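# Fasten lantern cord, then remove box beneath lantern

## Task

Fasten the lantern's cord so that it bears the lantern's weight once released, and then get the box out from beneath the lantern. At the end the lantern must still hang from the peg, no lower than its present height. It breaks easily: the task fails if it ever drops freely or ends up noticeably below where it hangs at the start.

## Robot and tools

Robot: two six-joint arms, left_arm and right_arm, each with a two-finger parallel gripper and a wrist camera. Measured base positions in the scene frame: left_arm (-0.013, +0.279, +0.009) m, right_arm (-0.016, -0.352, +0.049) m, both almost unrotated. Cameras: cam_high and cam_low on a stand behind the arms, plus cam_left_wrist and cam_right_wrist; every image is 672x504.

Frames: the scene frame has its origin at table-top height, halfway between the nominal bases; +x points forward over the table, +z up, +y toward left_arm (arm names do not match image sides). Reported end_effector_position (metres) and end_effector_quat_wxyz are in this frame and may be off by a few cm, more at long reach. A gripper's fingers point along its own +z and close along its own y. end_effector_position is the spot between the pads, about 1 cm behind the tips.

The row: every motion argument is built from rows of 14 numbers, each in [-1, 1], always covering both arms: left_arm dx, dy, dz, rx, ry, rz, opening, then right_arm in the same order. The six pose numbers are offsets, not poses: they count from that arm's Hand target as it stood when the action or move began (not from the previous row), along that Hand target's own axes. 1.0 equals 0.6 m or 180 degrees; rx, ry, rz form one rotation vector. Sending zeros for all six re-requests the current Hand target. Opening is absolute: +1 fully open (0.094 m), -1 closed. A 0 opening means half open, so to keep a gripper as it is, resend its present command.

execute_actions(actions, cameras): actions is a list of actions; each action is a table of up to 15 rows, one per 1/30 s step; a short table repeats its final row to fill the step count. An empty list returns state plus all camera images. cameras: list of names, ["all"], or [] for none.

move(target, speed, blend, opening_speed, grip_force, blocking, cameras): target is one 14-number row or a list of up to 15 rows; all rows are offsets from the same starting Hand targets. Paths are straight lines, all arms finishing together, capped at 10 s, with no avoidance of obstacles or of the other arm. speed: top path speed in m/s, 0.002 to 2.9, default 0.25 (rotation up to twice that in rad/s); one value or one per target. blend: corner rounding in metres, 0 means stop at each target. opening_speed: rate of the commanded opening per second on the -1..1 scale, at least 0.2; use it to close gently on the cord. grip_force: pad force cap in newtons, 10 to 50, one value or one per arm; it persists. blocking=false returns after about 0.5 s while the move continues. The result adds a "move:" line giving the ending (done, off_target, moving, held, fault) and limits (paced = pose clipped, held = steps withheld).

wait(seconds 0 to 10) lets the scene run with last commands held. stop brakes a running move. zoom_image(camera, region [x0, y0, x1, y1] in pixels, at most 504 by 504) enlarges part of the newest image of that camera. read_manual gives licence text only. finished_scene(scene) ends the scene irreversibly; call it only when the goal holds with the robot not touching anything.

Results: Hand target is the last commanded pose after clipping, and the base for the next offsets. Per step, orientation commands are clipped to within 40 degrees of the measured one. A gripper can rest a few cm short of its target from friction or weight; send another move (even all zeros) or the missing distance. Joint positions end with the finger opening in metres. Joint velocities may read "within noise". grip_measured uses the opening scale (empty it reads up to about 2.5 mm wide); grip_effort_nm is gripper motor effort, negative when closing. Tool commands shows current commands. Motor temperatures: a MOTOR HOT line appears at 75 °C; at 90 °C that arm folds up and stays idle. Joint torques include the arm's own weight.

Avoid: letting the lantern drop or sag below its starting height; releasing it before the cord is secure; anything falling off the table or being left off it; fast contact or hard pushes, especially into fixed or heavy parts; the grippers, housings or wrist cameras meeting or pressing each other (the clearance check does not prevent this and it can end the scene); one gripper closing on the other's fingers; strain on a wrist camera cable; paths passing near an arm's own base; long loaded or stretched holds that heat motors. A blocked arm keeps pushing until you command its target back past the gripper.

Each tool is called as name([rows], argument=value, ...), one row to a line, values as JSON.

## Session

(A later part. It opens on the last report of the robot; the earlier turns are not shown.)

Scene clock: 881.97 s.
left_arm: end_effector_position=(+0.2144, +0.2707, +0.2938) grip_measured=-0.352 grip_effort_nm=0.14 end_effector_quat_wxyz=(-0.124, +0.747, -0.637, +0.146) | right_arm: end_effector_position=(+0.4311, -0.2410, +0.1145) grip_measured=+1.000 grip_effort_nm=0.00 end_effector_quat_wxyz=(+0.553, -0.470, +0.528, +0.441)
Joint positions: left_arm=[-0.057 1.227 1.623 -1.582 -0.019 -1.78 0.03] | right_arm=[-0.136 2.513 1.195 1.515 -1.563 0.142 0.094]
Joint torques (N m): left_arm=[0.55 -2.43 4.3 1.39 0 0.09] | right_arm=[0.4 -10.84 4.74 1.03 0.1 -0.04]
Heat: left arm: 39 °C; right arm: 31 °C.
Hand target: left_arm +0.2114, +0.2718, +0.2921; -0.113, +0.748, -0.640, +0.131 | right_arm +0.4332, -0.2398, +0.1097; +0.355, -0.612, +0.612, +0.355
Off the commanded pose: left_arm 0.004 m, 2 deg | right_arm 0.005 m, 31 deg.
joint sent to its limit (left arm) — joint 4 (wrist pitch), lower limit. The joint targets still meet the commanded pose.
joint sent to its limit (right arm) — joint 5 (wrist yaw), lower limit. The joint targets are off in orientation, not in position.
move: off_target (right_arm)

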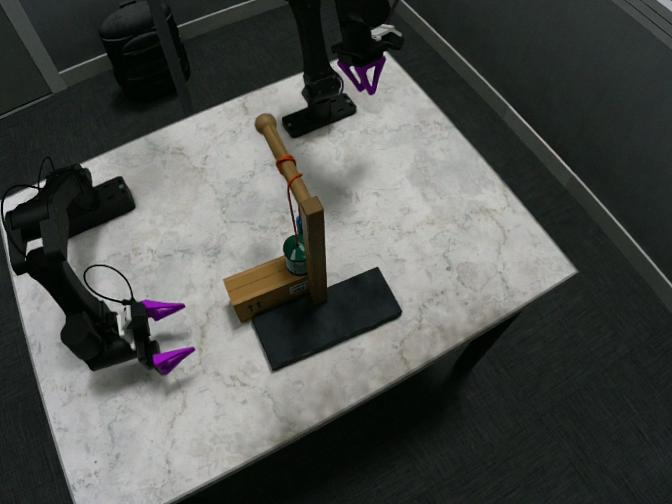

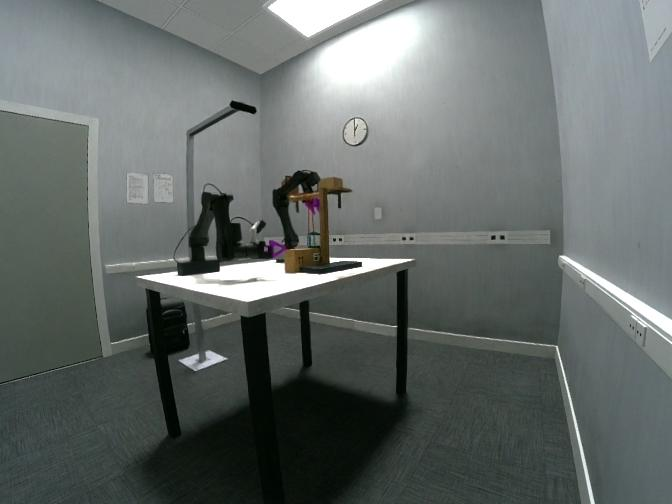

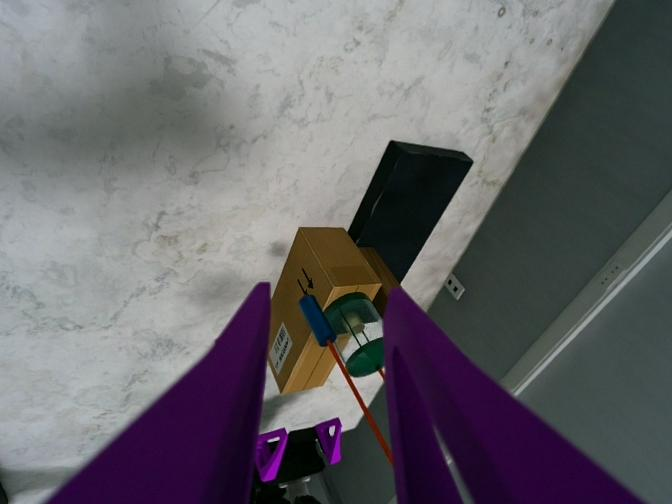

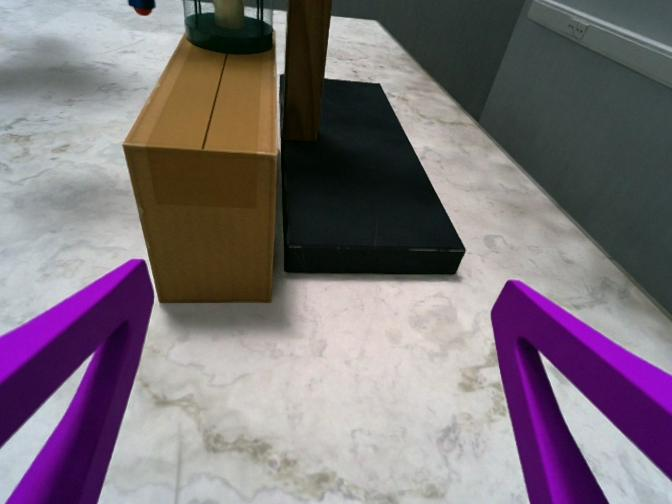

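move(target=[0,0,0,0,0,0,-0.35,-0.025,0.047,0.11,0,0,0,1], speed=0.12, cameras=["cam_right_wrist"])

Scene clock: 908.60 s.
left_arm: end_effector_position=(+0.2144, +0.2707, +0.2938) grip_measured=-0.352 grip_effort_nm=0.14 end_effector_quat_wxyz=(-0.124, +0.747, -0.637, +0.146) | right_arm: end_effector_position=(+0.4090, -0.1777, +0.1037) grip_measured=+1.000 grip_effort_nm=0.00 end_effector_quat_wxyz=(+0.522, -0.509, +0.490, +0.478)
Joint positions: left_arm=[-0.057 1.227 1.623 -1.582 -0.019 -1.78 0.03] | right_arm=[0.009 2.54 1.195 1.515 -1.563 0.107 0.094]
Joint torques (N m): left_arm=[0.51 -2.41 4.23 1.38 0.01 0.09] | right_arm=[0.54 -10.06 2.97 0.97 0.08 -0.01]
Heat: left arm: 38 °C; right arm: 30 °C.
Hand target: left_arm +0.2114, +0.2718, +0.2921; -0.113, +0.748, -0.640, +0.131 | right_arm +0.4050, -0.1750, +0.0900; +0.355, -0.612, +0.612, +0.355
Off the commanded pose: left_arm 0.004 m, 2 deg | right_arm 0.015 m, 30 deg.
joint sent to its limit (left arm) — joint 4 (wrist pitch), lower limit. The joint targets still meet the commanded pose.
joint sent to its limit (right arm) — joint 5 (wrist yaw), lower limit. The joint targets are off in orientation, not in position.
move: off_target (right_arm)
Images, in order (width x height): cam_right_wrist 672x504.

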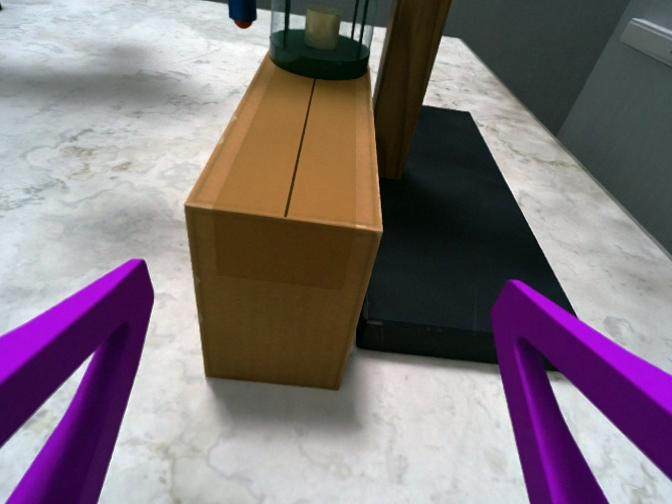

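move(target=[0,0,0,0,0,0,-0.35,0.04,0.008,0.023,0.013,-0.1645,-0.017,1], speed=0.12, cameras=["cam_right_wrist"])

Scene clock: 932.83 s.
left_arm: end_effector_position=(+0.2144, +0.2707, +0.2938) grip_measured=-0.352 grip_effort_nm=0.14 end_effector_quat_wxyz=(-0.124, +0.747, -0.637, +0.146) | right_arm: end_effector_position=(+0.4021, -0.1776, +0.0698) grip_measured=+1.000 grip_effort_nm=0.00 end_effector_quat_wxyz=(+0.525, -0.512, +0.487, +0.474)
Joint positions: left_arm=[-0.057 1.227 1.623 -1.582 -0.019 -1.78 0.03] | right_arm=[0.009 2.625 1.195 1.516 -1.563 0.009 0.094]
Joint torques (N m): left_arm=[0.59 -2.37 4.26 1.38 0 0.09] | right_arm=[0.65 -10.74 2.86 1.22 0.12 -0.03]
Motor temperatures (°C): left_arm=[22 28 38 38 23 23 24] | right_arm=[23 32 29 24 23 21 25]
Heat: left arm: 38 °C; right arm: 32 °C.
Hand target: left_arm +0.2114, +0.2718, +0.2921; -0.113, +0.748, -0.640, +0.131 | right_arm +0.4002, -0.1749, +0.0623; +0.521, -0.509, +0.492, +0.477
Off the commanded pose: left_arm 0.004 m, 2 deg | right_arm 0.008 m, 1 deg.
joint sent to its limit (left arm) — joint 4 (wrist pitch), lower limit. The joint targets still meet the commanded pose.
move: done
Images, in order (width x height): cam_right_wrist 672x504.

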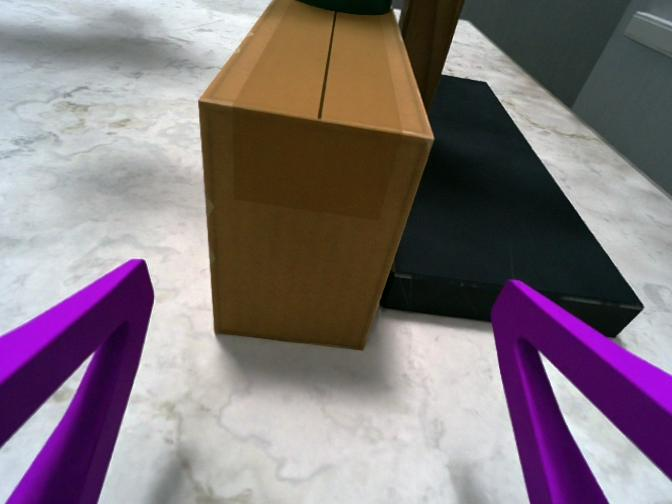

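move(target=[0,0,0,0,0,0,-0.35,0,0,0.125,0,0,0,1], speed=0.08, cameras=["cam_right_wrist","cam_high"])

Scene clock: 940.50 s.
left_arm: end_effector_position=(+0.2144, +0.2707, +0.2938) grip_measured=-0.352 grip_effort_nm=0.14 end_effector_quat_wxyz=(-0.124, +0.747, -0.637, +0.146) | right_arm: end_effector_position=(+0.3989, -0.1017, +0.0667) grip_measured=+1.000 grip_effort_nm=0.00 end_effector_quat_wxyz=(+0.526, -0.513, +0.485, +0.474)
Joint positions: left_arm=[-0.057 1.227 1.623 -1.582 -0.019 -1.78 0.03] | right_arm=[0.192 2.625 1.207 1.437 -1.382 -0.062 0.094]
Joint torques (N m): left_arm=[0.53 -2.4 4.26 1.38 0 0.1] | right_arm=[0.32 -11.56 4.38 1.12 0.08 -0.05]
Heat: left arm: 38 °C; right arm: 31 °C.
Hand target: left_arm +0.2114, +0.2718, +0.2921; -0.113, +0.748, -0.640, +0.131 | right_arm +0.4021, -0.1000, +0.0621; +0.521, -0.509, +0.492, +0.477
Off the commanded pose: left_arm 0.004 m, 2 deg | right_arm 0.006 m, 1 deg.
joint sent to its limit (left arm) — joint 4 (wrist pitch), lower limit. The joint targets still meet the commanded pose.
move: done
Images, in order (width x height): cam_high 672x504, cam_right_wrist 672x504.

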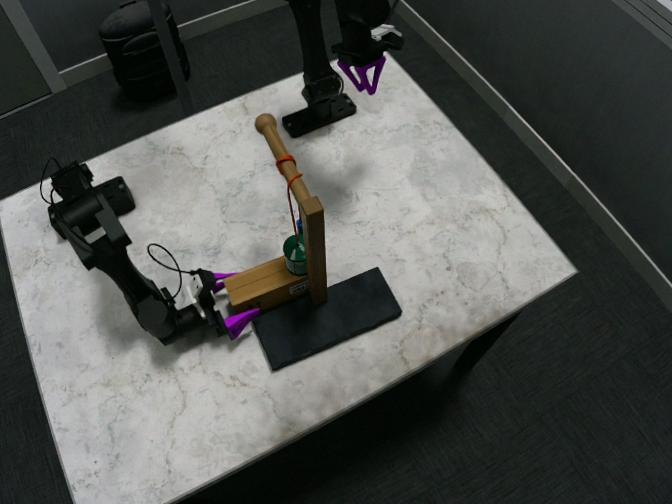

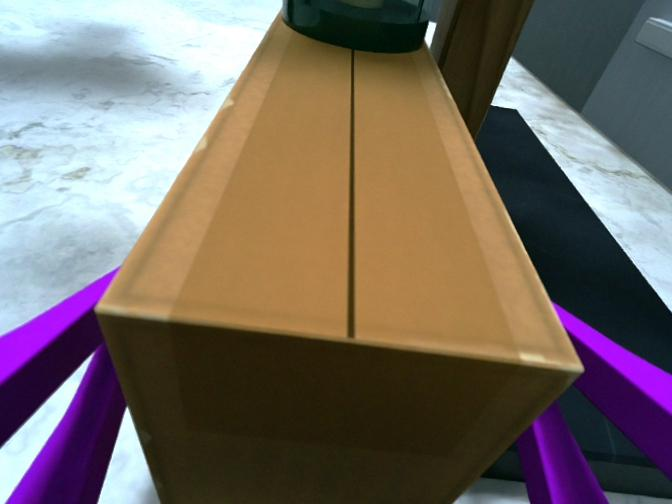

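move(target=[0,0,0,0,0,0,-0.35,0,0,0,0,0,0,0.25], opening_speed=0.3, grip_force=[50,20], cameras=["cam_right_wrist","cam_left_wrist"])

Scene clock: 949.50 s.
left_arm: end_effector_position=(+0.2144, +0.2707, +0.2938) grip_measured=-0.352 grip_effort_nm=0.14 end_effector_quat_wxyz=(-0.124, +0.747, -0.637, +0.146) | right_arm: end_effector_position=(+0.3990, -0.1017, +0.0662) grip_measured=+0.387 grip_effort_nm=-0.43 end_effector_quat_wxyz=(+0.525, -0.513, +0.486, +0.475)
Joint positions: left_arm=[-0.057 1.227 1.623 -1.582 -0.019 -1.78 0.03] | right_arm=[0.192 2.625 1.207 1.432 -1.381 -0.064 0.065]
Joint torques (N m): left_arm=[0.55 -2.4 4.25 1.39 0.01 0.1] | right_arm=[0.31 -11.6 4.4 1.13 0.07 -0.05]
Heat: left arm: 38 °C; right arm: 31 °C.
Hand target: left_arm +0.2114, +0.2718, +0.2921; -0.113, +0.748, -0.640, +0.131 | right_arm +0.4022, -0.1000, +0.0621; +0.521, -0.509, +0.492, +0.477
Off the commanded pose: left_arm 0.004 m, 2 deg | right_arm 0.005 m, 1 deg.
joint sent to its limit (left arm) — joint 4 (wrist pitch), lower limit. The joint targets still meet the commanded pose.
grip_force (N): 50, 20
move: done
Images, in order (width x height): cam_left_wrist 672x504, cam_right_wrist 672x504.

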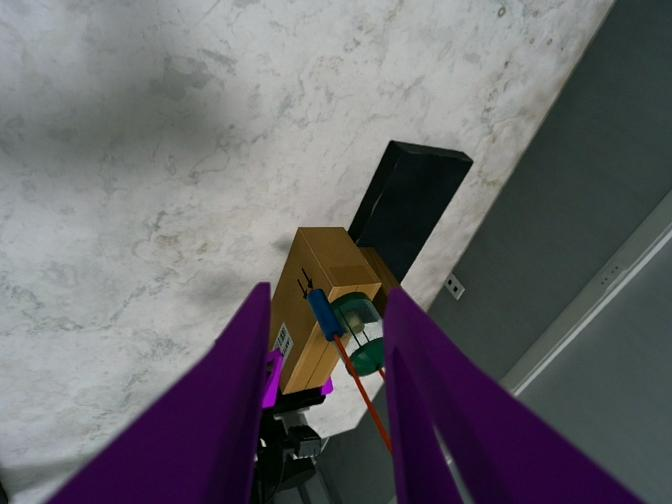

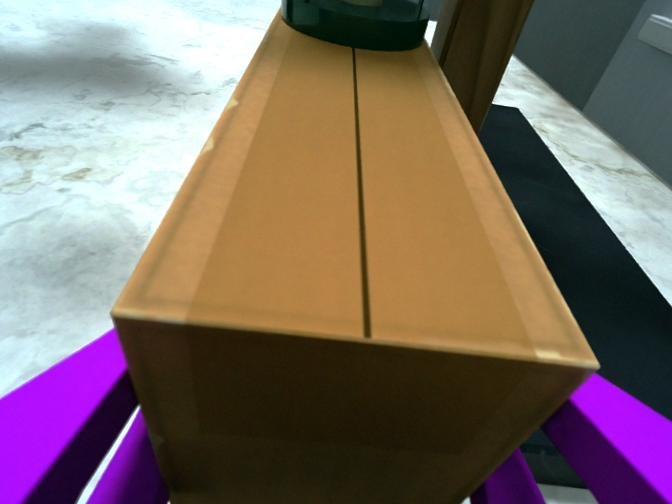

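move(target=[0,0,0,0,0,0,-0.35,0,0,-0.055,0,0,0,0.25], speed=0.04, cameras=["cam_right_wrist","cam_left_wrist","cam_high"])

Scene clock: 954.37 s.
left_arm: end_effector_position=(+0.2144, +0.2707, +0.2938) grip_measured=-0.352 grip_effort_nm=0.14 end_effector_quat_wxyz=(-0.124, +0.747, -0.637, +0.146) | right_arm: end_effector_position=(+0.4022, -0.1281, +0.0661) grip_measured=+0.384 grip_effort_nm=-0.47 end_effector_quat_wxyz=(+0.525, -0.514, +0.485, +0.475)
Joint positions: left_arm=[-0.057 1.227 1.623 -1.582 -0.019 -1.78 0.03] | right_arm=[0.128 2.625 1.207 1.432 -1.448 -0.064 0.065]
Joint torques (N m): left_arm=[0.57 -2.41 4.23 1.38 0.01 0.11] | right_arm=[-1.01 -12.27 2.48 1.19 -0.04 -0.09]
Heat: left arm: 38 °C; right arm: 31 °C.
Hand target: left_arm +0.2114, +0.2718, +0.2921; -0.113, +0.748, -0.640, +0.131 | right_arm +0.4013, -0.1330, +0.0622; +0.521, -0.509, +0.492, +0.477
Off the commanded pose: left_arm 0.004 m, 2 deg | right_arm 0.006 m, 1 deg.
joint sent to its limit (left arm) — joint 4 (wrist pitch), lower limit. The joint targets still meet the commanded pose.
grip_force (N): 50, 20
move: done
Images, in order (width x height): cam_high 672x504, cam_left_wrist 672x504, cam_right_wrist 672x504.

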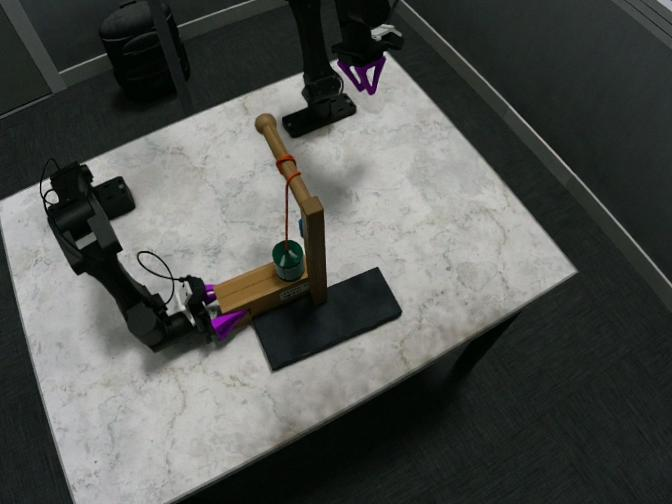

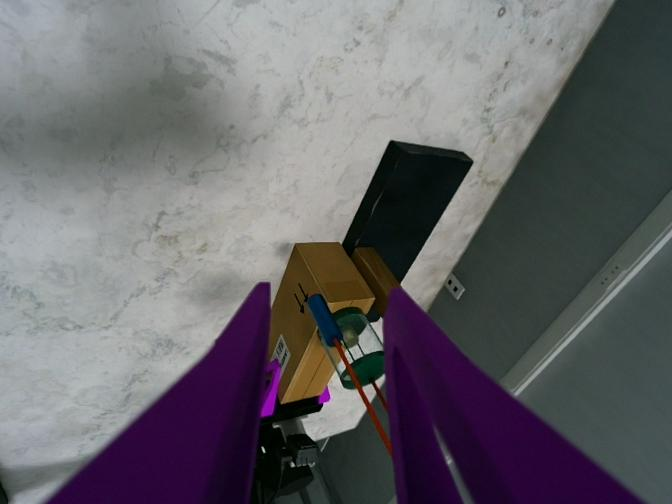

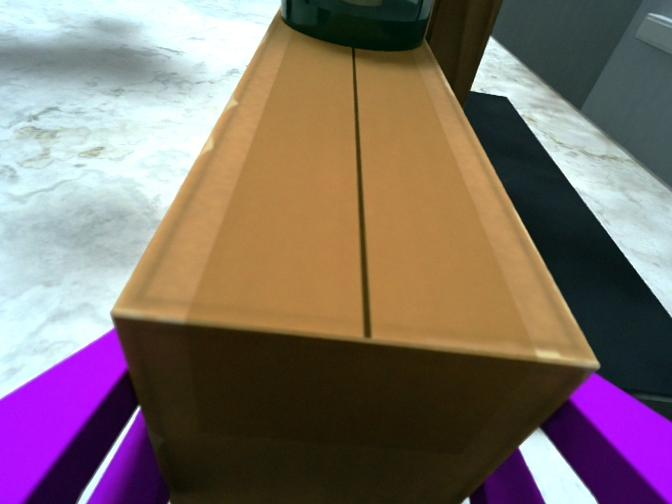

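move(target=[0,0,0,0,0,0,-0.35,0,0,-0.05,0,0,0,0.25], speed=0.03, cameras=["cam_right_wrist","cam_left_wrist","cam_high"])

zoom_image(camera="cam_high", region=[200, 130, 380, 330])

zoom_image(camera="cam_left_wrist", region=[260, 220, 440, 420])

Scene clock: 966.23 s.
left_arm: end_effector_position=(+0.2144, +0.2707, +0.2938) grip_measured=-0.352 grip_effort_nm=0.14 end_effector_quat_wxyz=(-0.124, +0.747, -0.637, +0.146) | right_arm: end_effector_position=(+0.4024, -0.1563, +0.0652) grip_measured=+0.384 grip_effort_nm=-0.47 end_effector_quat_wxyz=(+0.523, -0.515, +0.485, +0.477)
Joint positions: left_arm=[-0.057 1.227 1.623 -1.582 -0.019 -1.78 0.03] | right_arm=[0.06 2.625 1.203 1.432 -1.521 -0.066 0.065]
Joint torques (N m): left_arm=[0.53 -2.36 4.27 1.37 0.01 0.11] | right_arm=[-1.4 -12.48 1.85 1.21 -0.05 -0.09]
Heat: left arm: 38 °C; right arm: 32 °C.
Hand target: left_arm +0.2114, +0.2718, +0.2921; -0.113, +0.748, -0.640, +0.131 | right_arm +0.4005, -0.1630, +0.0622; +0.521, -0.509, +0.492, +0.477
Off the commanded pose: left_arm 0.004 m, 2 deg | right_arm 0.008 m, 1 deg.
joint sent to its limit (left arm) — joint 4 (wrist pitch), lower limit. The joint targets still meet the commanded pose.
grip_force (N): 50, 20
move: done
Images, in order (width x height): cam_high 672x504, cam_left_wrist 672x504, cam_right_wrist 672x504.

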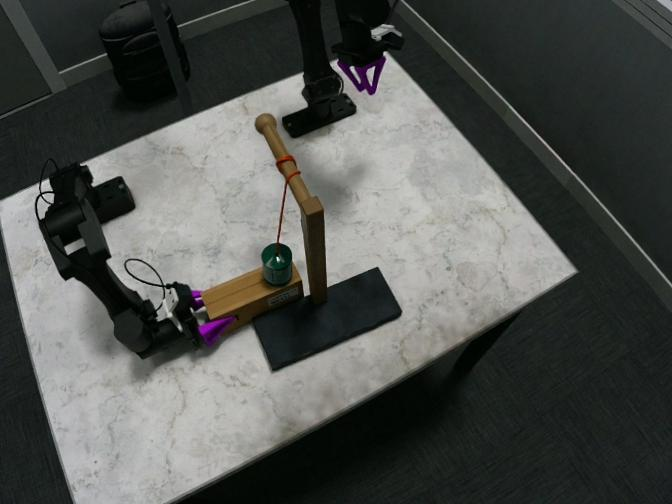

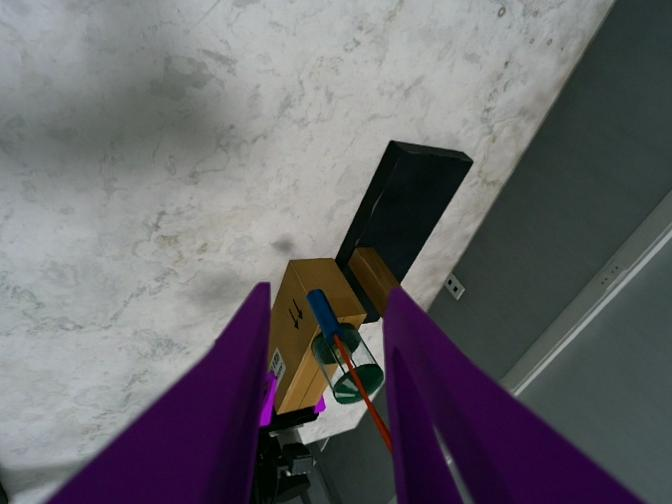

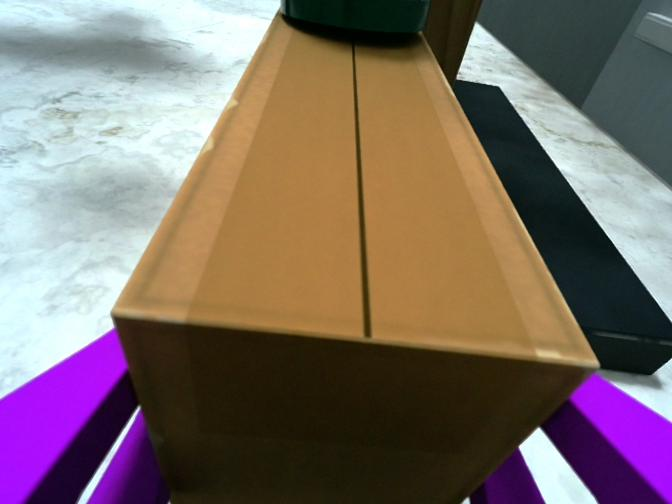

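Scaled by 2.520 from the camera's 672x504 image, which has a finer 960x720 frame.

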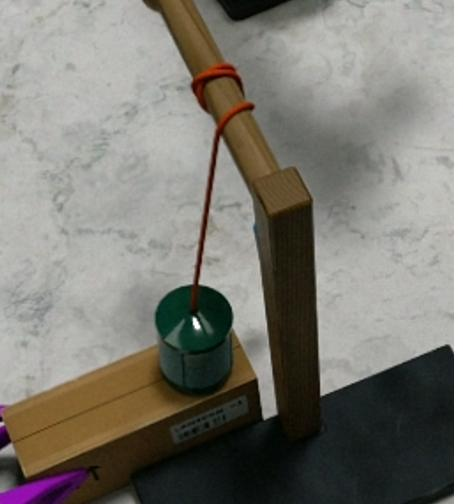

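Scaled by 2.520 from the camera's 672x504 image, which has a finer 960x720 frame.

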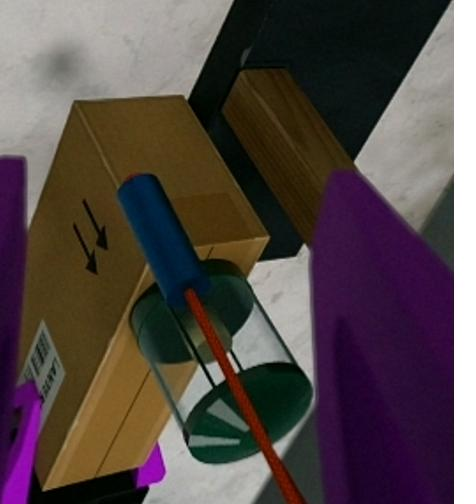

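move(target=[0,0,0,0,0,0,-0.35,0,0,0.1,0,0,0,0.25], speed=0.04, cameras=["cam_right_wrist","cam_left_wrist","cam_high"])

zoom_image(camera="cam_high", region=[200, 130, 380, 330])

zoom_image(camera="cam_left_wrist", region=[260, 220, 440, 420])

Scene clock: 985.67 s.
left_arm: end_effector_position=(+0.2144, +0.2707, +0.2938) grip_measured=-0.352 grip_effort_nm=0.14 end_effector_quat_wxyz=(-0.124, +0.747, -0.637, +0.146) | right_arm: end_effector_position=(+0.4010, -0.1084, +0.0660) grip_measured=+0.384 grip_effort_nm=-0.48 end_effector_quat_wxyz=(+0.527, -0.511, +0.487, +0.472)
Joint positions: left_arm=[-0.057 1.227 1.623 -1.582 -0.019 -1.78 0.03] | right_arm=[0.176 2.625 1.206 1.433 -1.39 -0.065 0.065]
Joint torques (N m): left_arm=[0.55 -2.39 4.26 1.39 0 0.11] | right_arm=[1.17 -11.69 4.26 1.12 0.08 -0.04]
Heat: left arm: 38 °C; right arm: 33 °C.
Hand target: left_arm +0.2114, +0.2718, +0.2921; -0.113, +0.748, -0.640, +0.131 | right_arm +0.4021, -0.1030, +0.0621; +0.521, -0.509, +0.492, +0.477
Off the commanded pose: left_arm 0.004 m, 2 deg | right_arm 0.007 m, 1 deg.
joint sent to its limit (left arm) — joint 4 (wrist pitch), lower limit. The joint targets still meet the commanded pose.
grip_force (N): 50, 20
move: done
Images, in order (width x height): cam_high 672x504, cam_left_wrist 672x504, cam_right_wrist 672x504.

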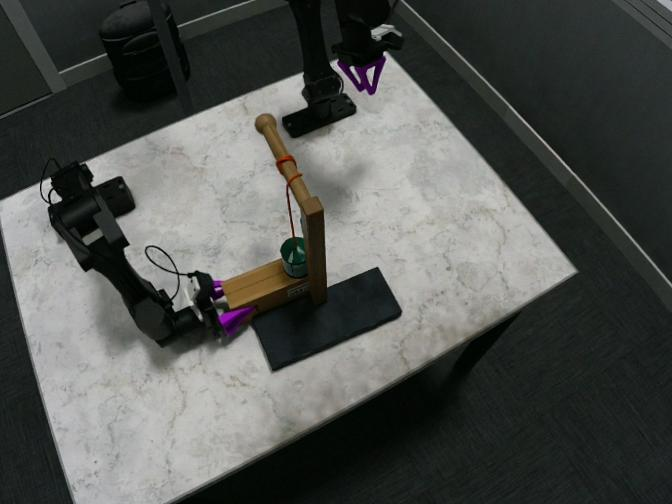

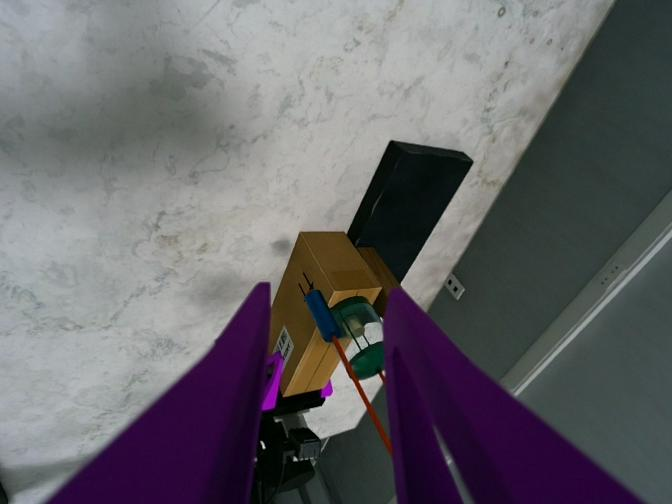

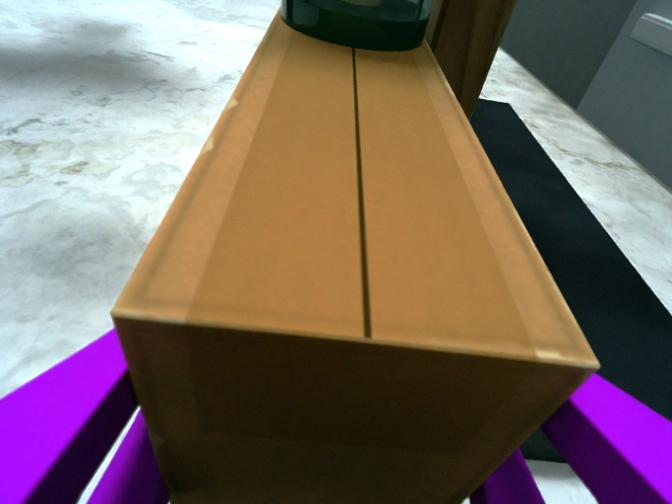

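Scaled by 2.520 from the camera's 672x504 image, which has a finer 960x720 frame.

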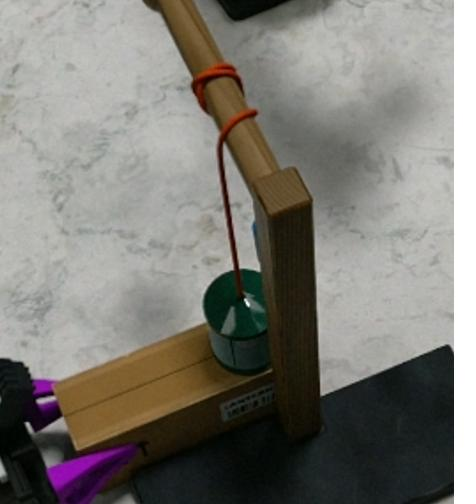

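Scaled by 2.520 from the camera's 672x504 image, which has a finer 960x720 frame.

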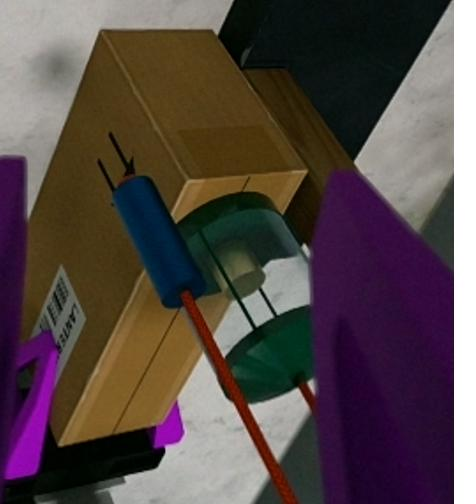

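move([
  [0,0,0,0,0,0,-0.35,0,0,0,0,0,0,0.85],
  [0,0,0,0,0,0,-0.35,-0.031,0,0,0,0,0,0.85],
  [0,0,0,0,0,0,-0.35,-0.031,0,0.105,0,0,0,0.85],
], speed=0.08, opening_speed=0.6, grip_force=[50,50], cameras=["cam_right_wrist","cam_left_wrist","cam_high"])

Scene clock: 1016.83 s.
left_arm: end_effector_position=(+0.2144, +0.2707, +0.2938) grip_measured=-0.352 grip_effort_nm=0.14 end_effector_quat_wxyz=(-0.124, +0.747, -0.637, +0.146) | right_arm: end_effector_position=(+0.3989, -0.0439, +0.0776) grip_measured=+0.847 grip_effort_nm=0.15 end_effector_quat_wxyz=(+0.522, -0.509, +0.491, +0.477)
Joint positions: left_arm=[-0.057 1.227 1.623 -1.582 -0.019 -1.78 0.03] | right_arm=[0.325 2.602 1.253 1.35 -1.245 -0.061 0.087]
Joint torques (N m): left_arm=[0.55 -2.4 4.29 1.38 0 0.11] | right_arm=[0.65 -13.22 5 1.22 0.07 -0.04]
Heat: left arm: 38 °C; right arm: 34 °C.
Hand target: left_arm +0.2114, +0.2718, +0.2921; -0.113, +0.748, -0.640, +0.131 | right_arm +0.4026, -0.0399, +0.0805; +0.521, -0.509, +0.492, +0.477
Off the commanded pose: left_arm 0.004 m, 2 deg | right_arm 0.006 m, 0 deg.
joint sent to its limit (left arm) — joint 4 (wrist pitch), lower limit. The joint targets still meet the commanded pose.
move: done
Images, in order (width x height): cam_high 672x504, cam_left_wrist 672x504, cam_right_wrist 672x504.

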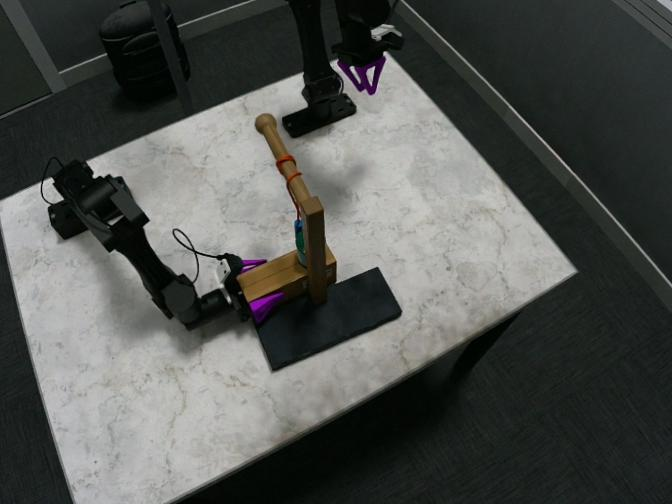

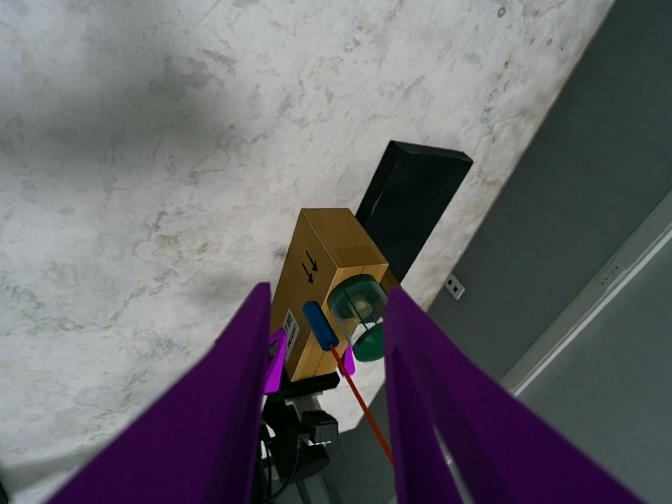

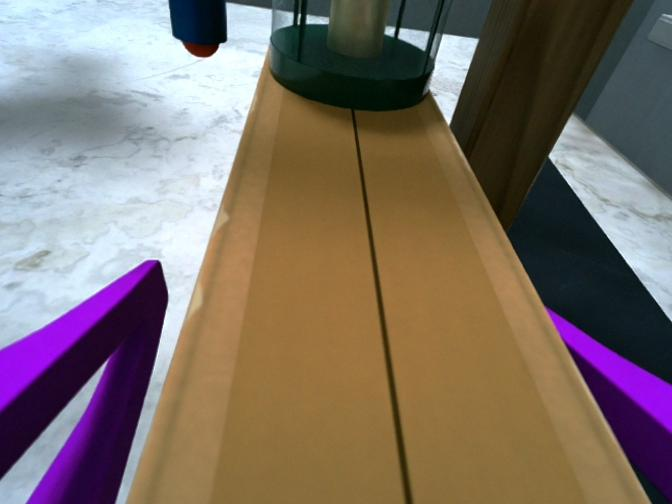

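move(target=[0,0,0,0,0,0,-0.35,0,-0.008,0,0,0,0,0.25], speed=0.05, opening_speed=0.3, cameras=["cam_right_wrist","cam_left_wrist","cam_high"])

zoom_image(camera="cam_high", region=[200, 130, 380, 330])

Scene clock: 1029.97 s.
left_arm: end_effector_position=(+0.2144, +0.2707, +0.2938) grip_measured=-0.352 grip_effort_nm=0.14 end_effector_quat_wxyz=(-0.124, +0.747, -0.637, +0.146) | right_arm: end_effector_position=(+0.4039, -0.0423, +0.0811) grip_measured=+0.338 grip_effort_nm=-1.01 end_effector_quat_wxyz=(+0.524, -0.510, +0.489, +0.476)
Joint positions: left_arm=[-0.057 1.227 1.623 -1.582 -0.019 -1.78 0.03] | right_arm=[0.325 2.602 1.276 1.332 -1.245 -0.062 0.063]
Joint torques (N m): left_arm=[0.57 -2.41 4.26 1.38 -0.01 0.1] | right_arm=[0.28 -12.75 5.08 1.2 0.03 -0.04]
Motor temperatures (°C): left_arm=[22 27 38 35 23 23 23] | right_arm=[23 37 29 24 22 21 25]
Heat: left arm: 38 °C; right arm: 37 °C.
Hand target: left_arm +0.2114, +0.2718, +0.2921; -0.113, +0.748, -0.640, +0.131 | right_arm +0.4074, -0.0400, +0.0809; +0.521, -0.509, +0.492, +0.477
Off the commanded pose: left_arm 0.004 m, 2 deg | right_arm 0.004 m, 1 deg.
joint sent to its limit (left arm) — joint 4 (wrist pitch), lower limit. The joint targets still meet the commanded pose.
move: done
Images, in order (width x height): cam_high 672x504, cam_left_wrist 672x504, cam_right_wrist 672x504.

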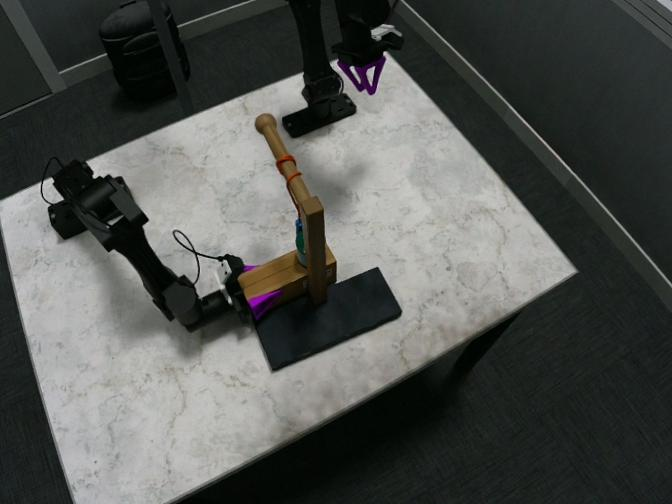

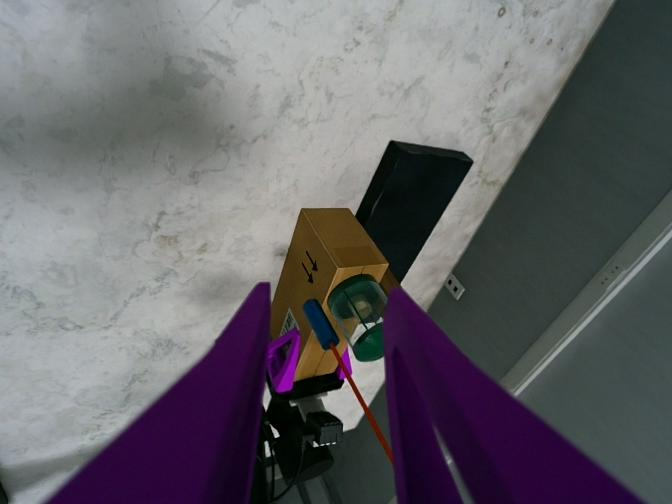

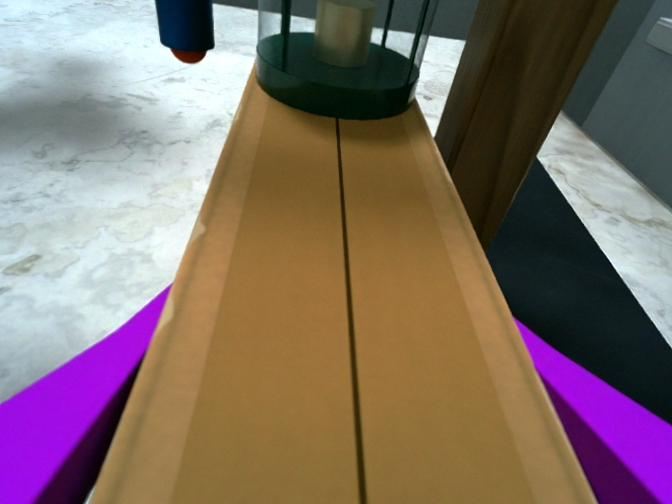

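Scaled by 2.520 from the camera's 672x504 image, which has a finer 960x720 frame.

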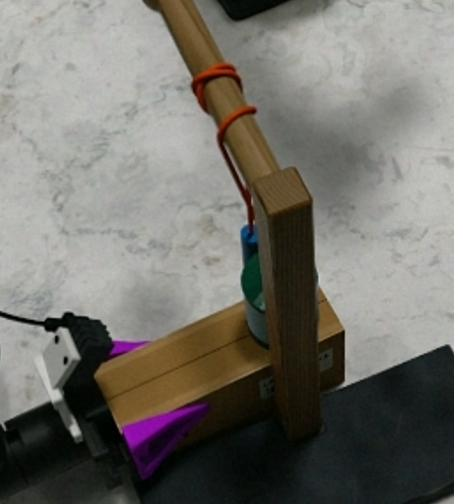

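move([
  [0,0,0,0,0,0,-0.35,-0.028,0,0,0,0,0,0.25],
  [0,0,0,0,0,0,-0.35,-0.028,0,-0.043,0,0,0,0.25],
], speed=0.05, cameras=["cam_right_wrist","cam_left_wrist","cam_high","cam_low"])

zoom_image(camera="cam_high", region=[200, 130, 380, 330])

zoom_image(camera="cam_low", region=[270, 170, 380, 290])

Scene clock: 1039.73 s.
left_arm: end_effector_position=(+0.2144, +0.2707, +0.2938) grip_measured=-0.352 grip_effort_nm=0.14 end_effector_quat_wxyz=(-0.124, +0.747, -0.637, +0.146) | right_arm: end_effector_position=(+0.4043, -0.0622, +0.0825) grip_measured=+0.337 grip_effort_nm=-1.03 end_effector_quat_wxyz=(+0.516, -0.507, +0.496, +0.480)
Joint positions: left_arm=[-0.057 1.227 1.623 -1.582 -0.019 -1.78 0.03] | right_arm=[0.281 2.575 1.244 1.304 -1.291 -0.072 0.063]
Joint torques (N m): left_arm=[0.54 -2.39 4.26 1.37 0 0.11] | right_arm=[-0.75 -16.39 2.77 1.36 -0.1 0.05]
Heat: left arm: 38 °C; right arm: 38 °C.
Hand target: left_arm +0.2114, +0.2718, +0.2921; -0.113, +0.748, -0.640, +0.131 | right_arm +0.4057, -0.0658, +0.0977; +0.521, -0.509, +0.492, +0.477
Off the commanded pose: left_arm 0.004 m, 2 deg | right_arm 0.016 m, 1 deg.
joint sent to its limit (left arm) — joint 4 (wrist pitch), lower limit. The joint targets still meet the commanded pose.
move: off_target (right_arm)

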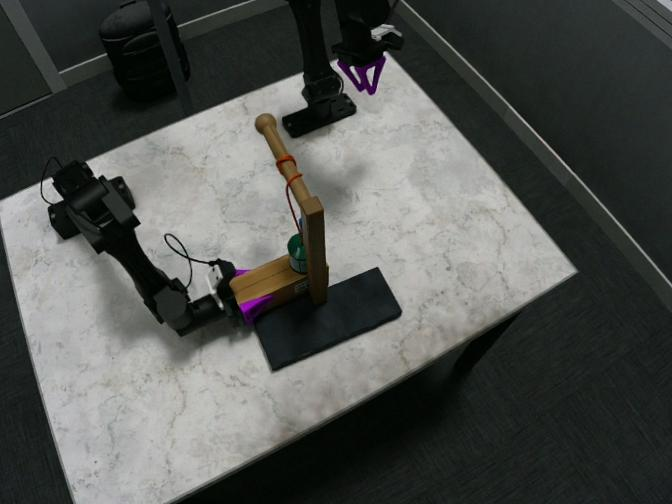

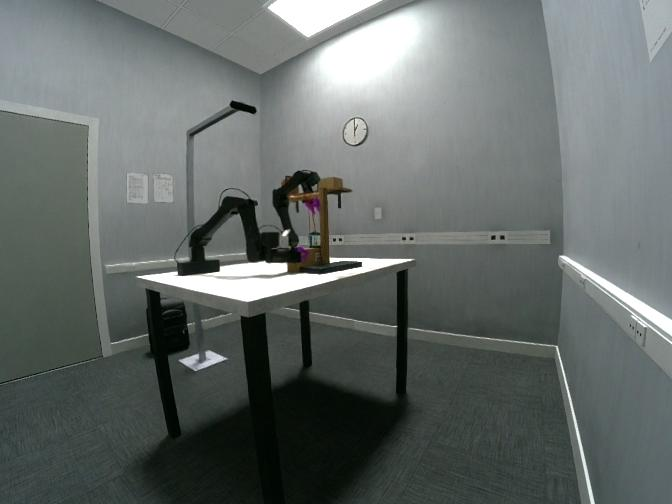

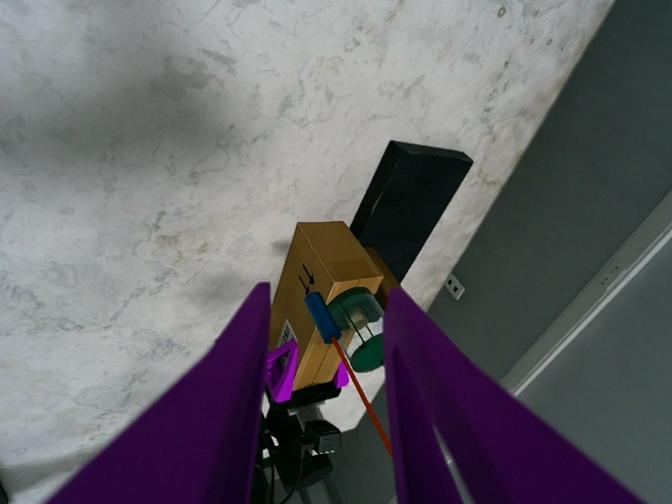

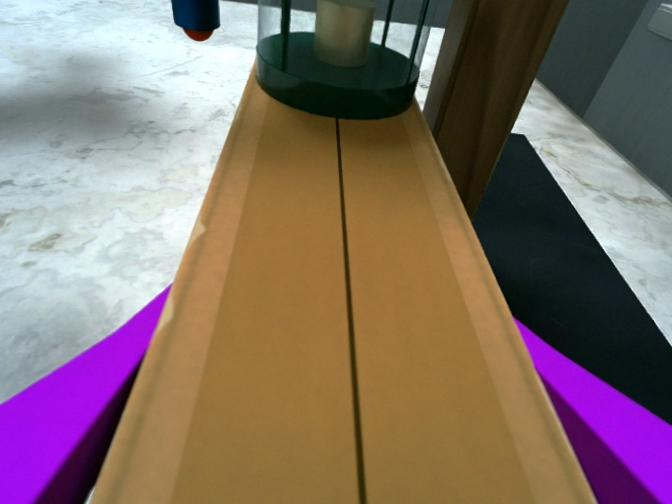

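Scaled by 2.520 from the camera's 672x504 image, which has a finer 960x720 frame.

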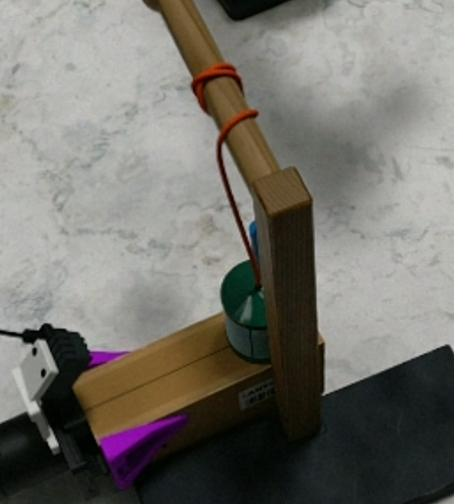

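Scaled by 4.200 from the camera's 672x504 image, which has a finer 960x720 frame.

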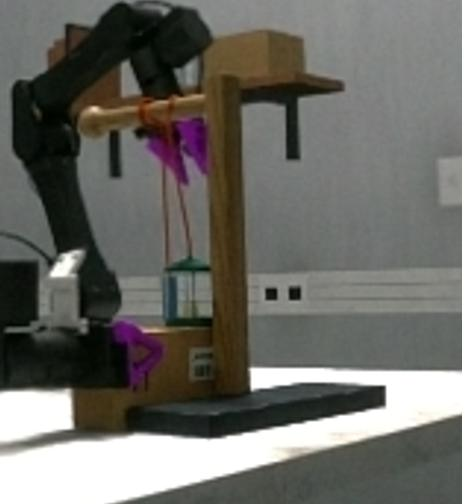

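move([
  [0,0,0,0,0,0,-0.35,-0.025,0,-0.012,0,0,0,0.25],
], speed=0.05, cameras=["cam_right_wrist","cam_left_wrist"])

Scene clock: 1047.63 s.
left_arm: end_effector_position=(+0.2144, +0.2707, +0.2938) grip_measured=-0.352 grip_effort_nm=0.14 end_effector_quat_wxyz=(-0.124, +0.747, -0.637, +0.146) | right_arm: end_effector_position=(+0.4029, -0.0696, +0.0865) grip_measured=+0.336 grip_effort_nm=-1.03 end_effector_quat_wxyz=(+0.504, -0.497, +0.513, +0.485)
Joint positions: left_arm=[-0.057 1.227 1.623 -1.582 -0.019 -1.78 0.03] | right_arm=[0.266 2.534 1.21 1.25 -1.296 -0.074 0.063]
Joint torques (N m): left_arm=[0.53 -2.36 4.25 1.39 0 0.1] | right_arm=[-0.75 -17.47 3.23 1.55 -0.23 -0.01]
Heat: left arm: 37 °C; right arm: 38 °C.
Hand target: left_arm +0.2114, +0.2718, +0.2921; -0.113, +0.748, -0.640, +0.131 | right_arm +0.4044, -0.0729, +0.1125; +0.521, -0.509, +0.492, +0.477
Off the commanded pose: left_arm 0.004 m, 2 deg | right_arm 0.026 m, 4 deg.
joint sent to its limit (left arm) — joint 4 (wrist pitch), lower limit. The joint targets still meet the commanded pose.
move: off_target (right_arm)
Images, in order (width x height): cam_left_wrist 672x504, cam_right_wrist 672x504.

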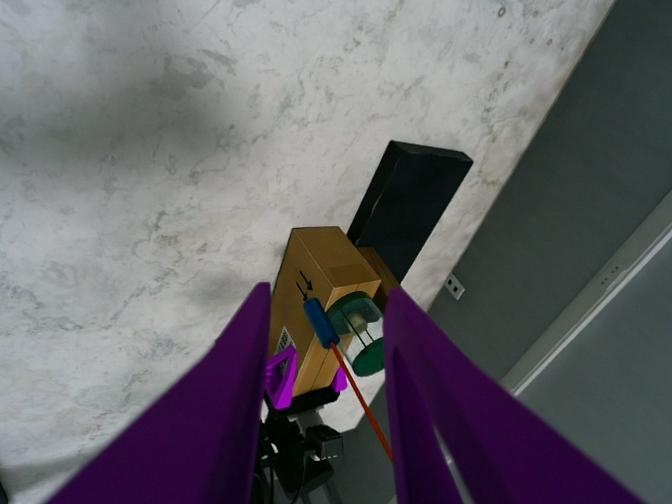

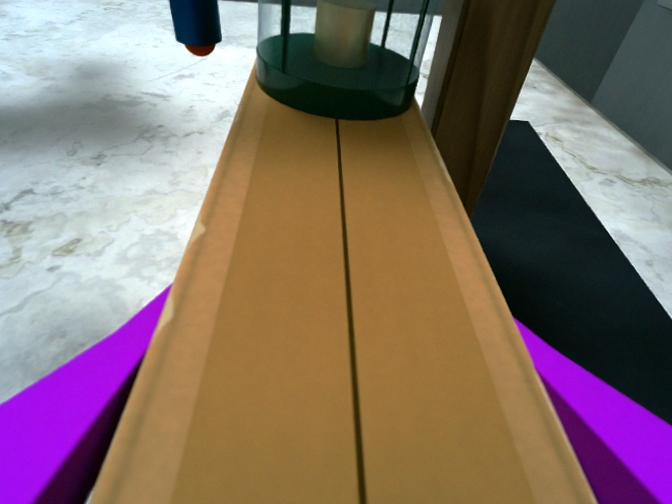

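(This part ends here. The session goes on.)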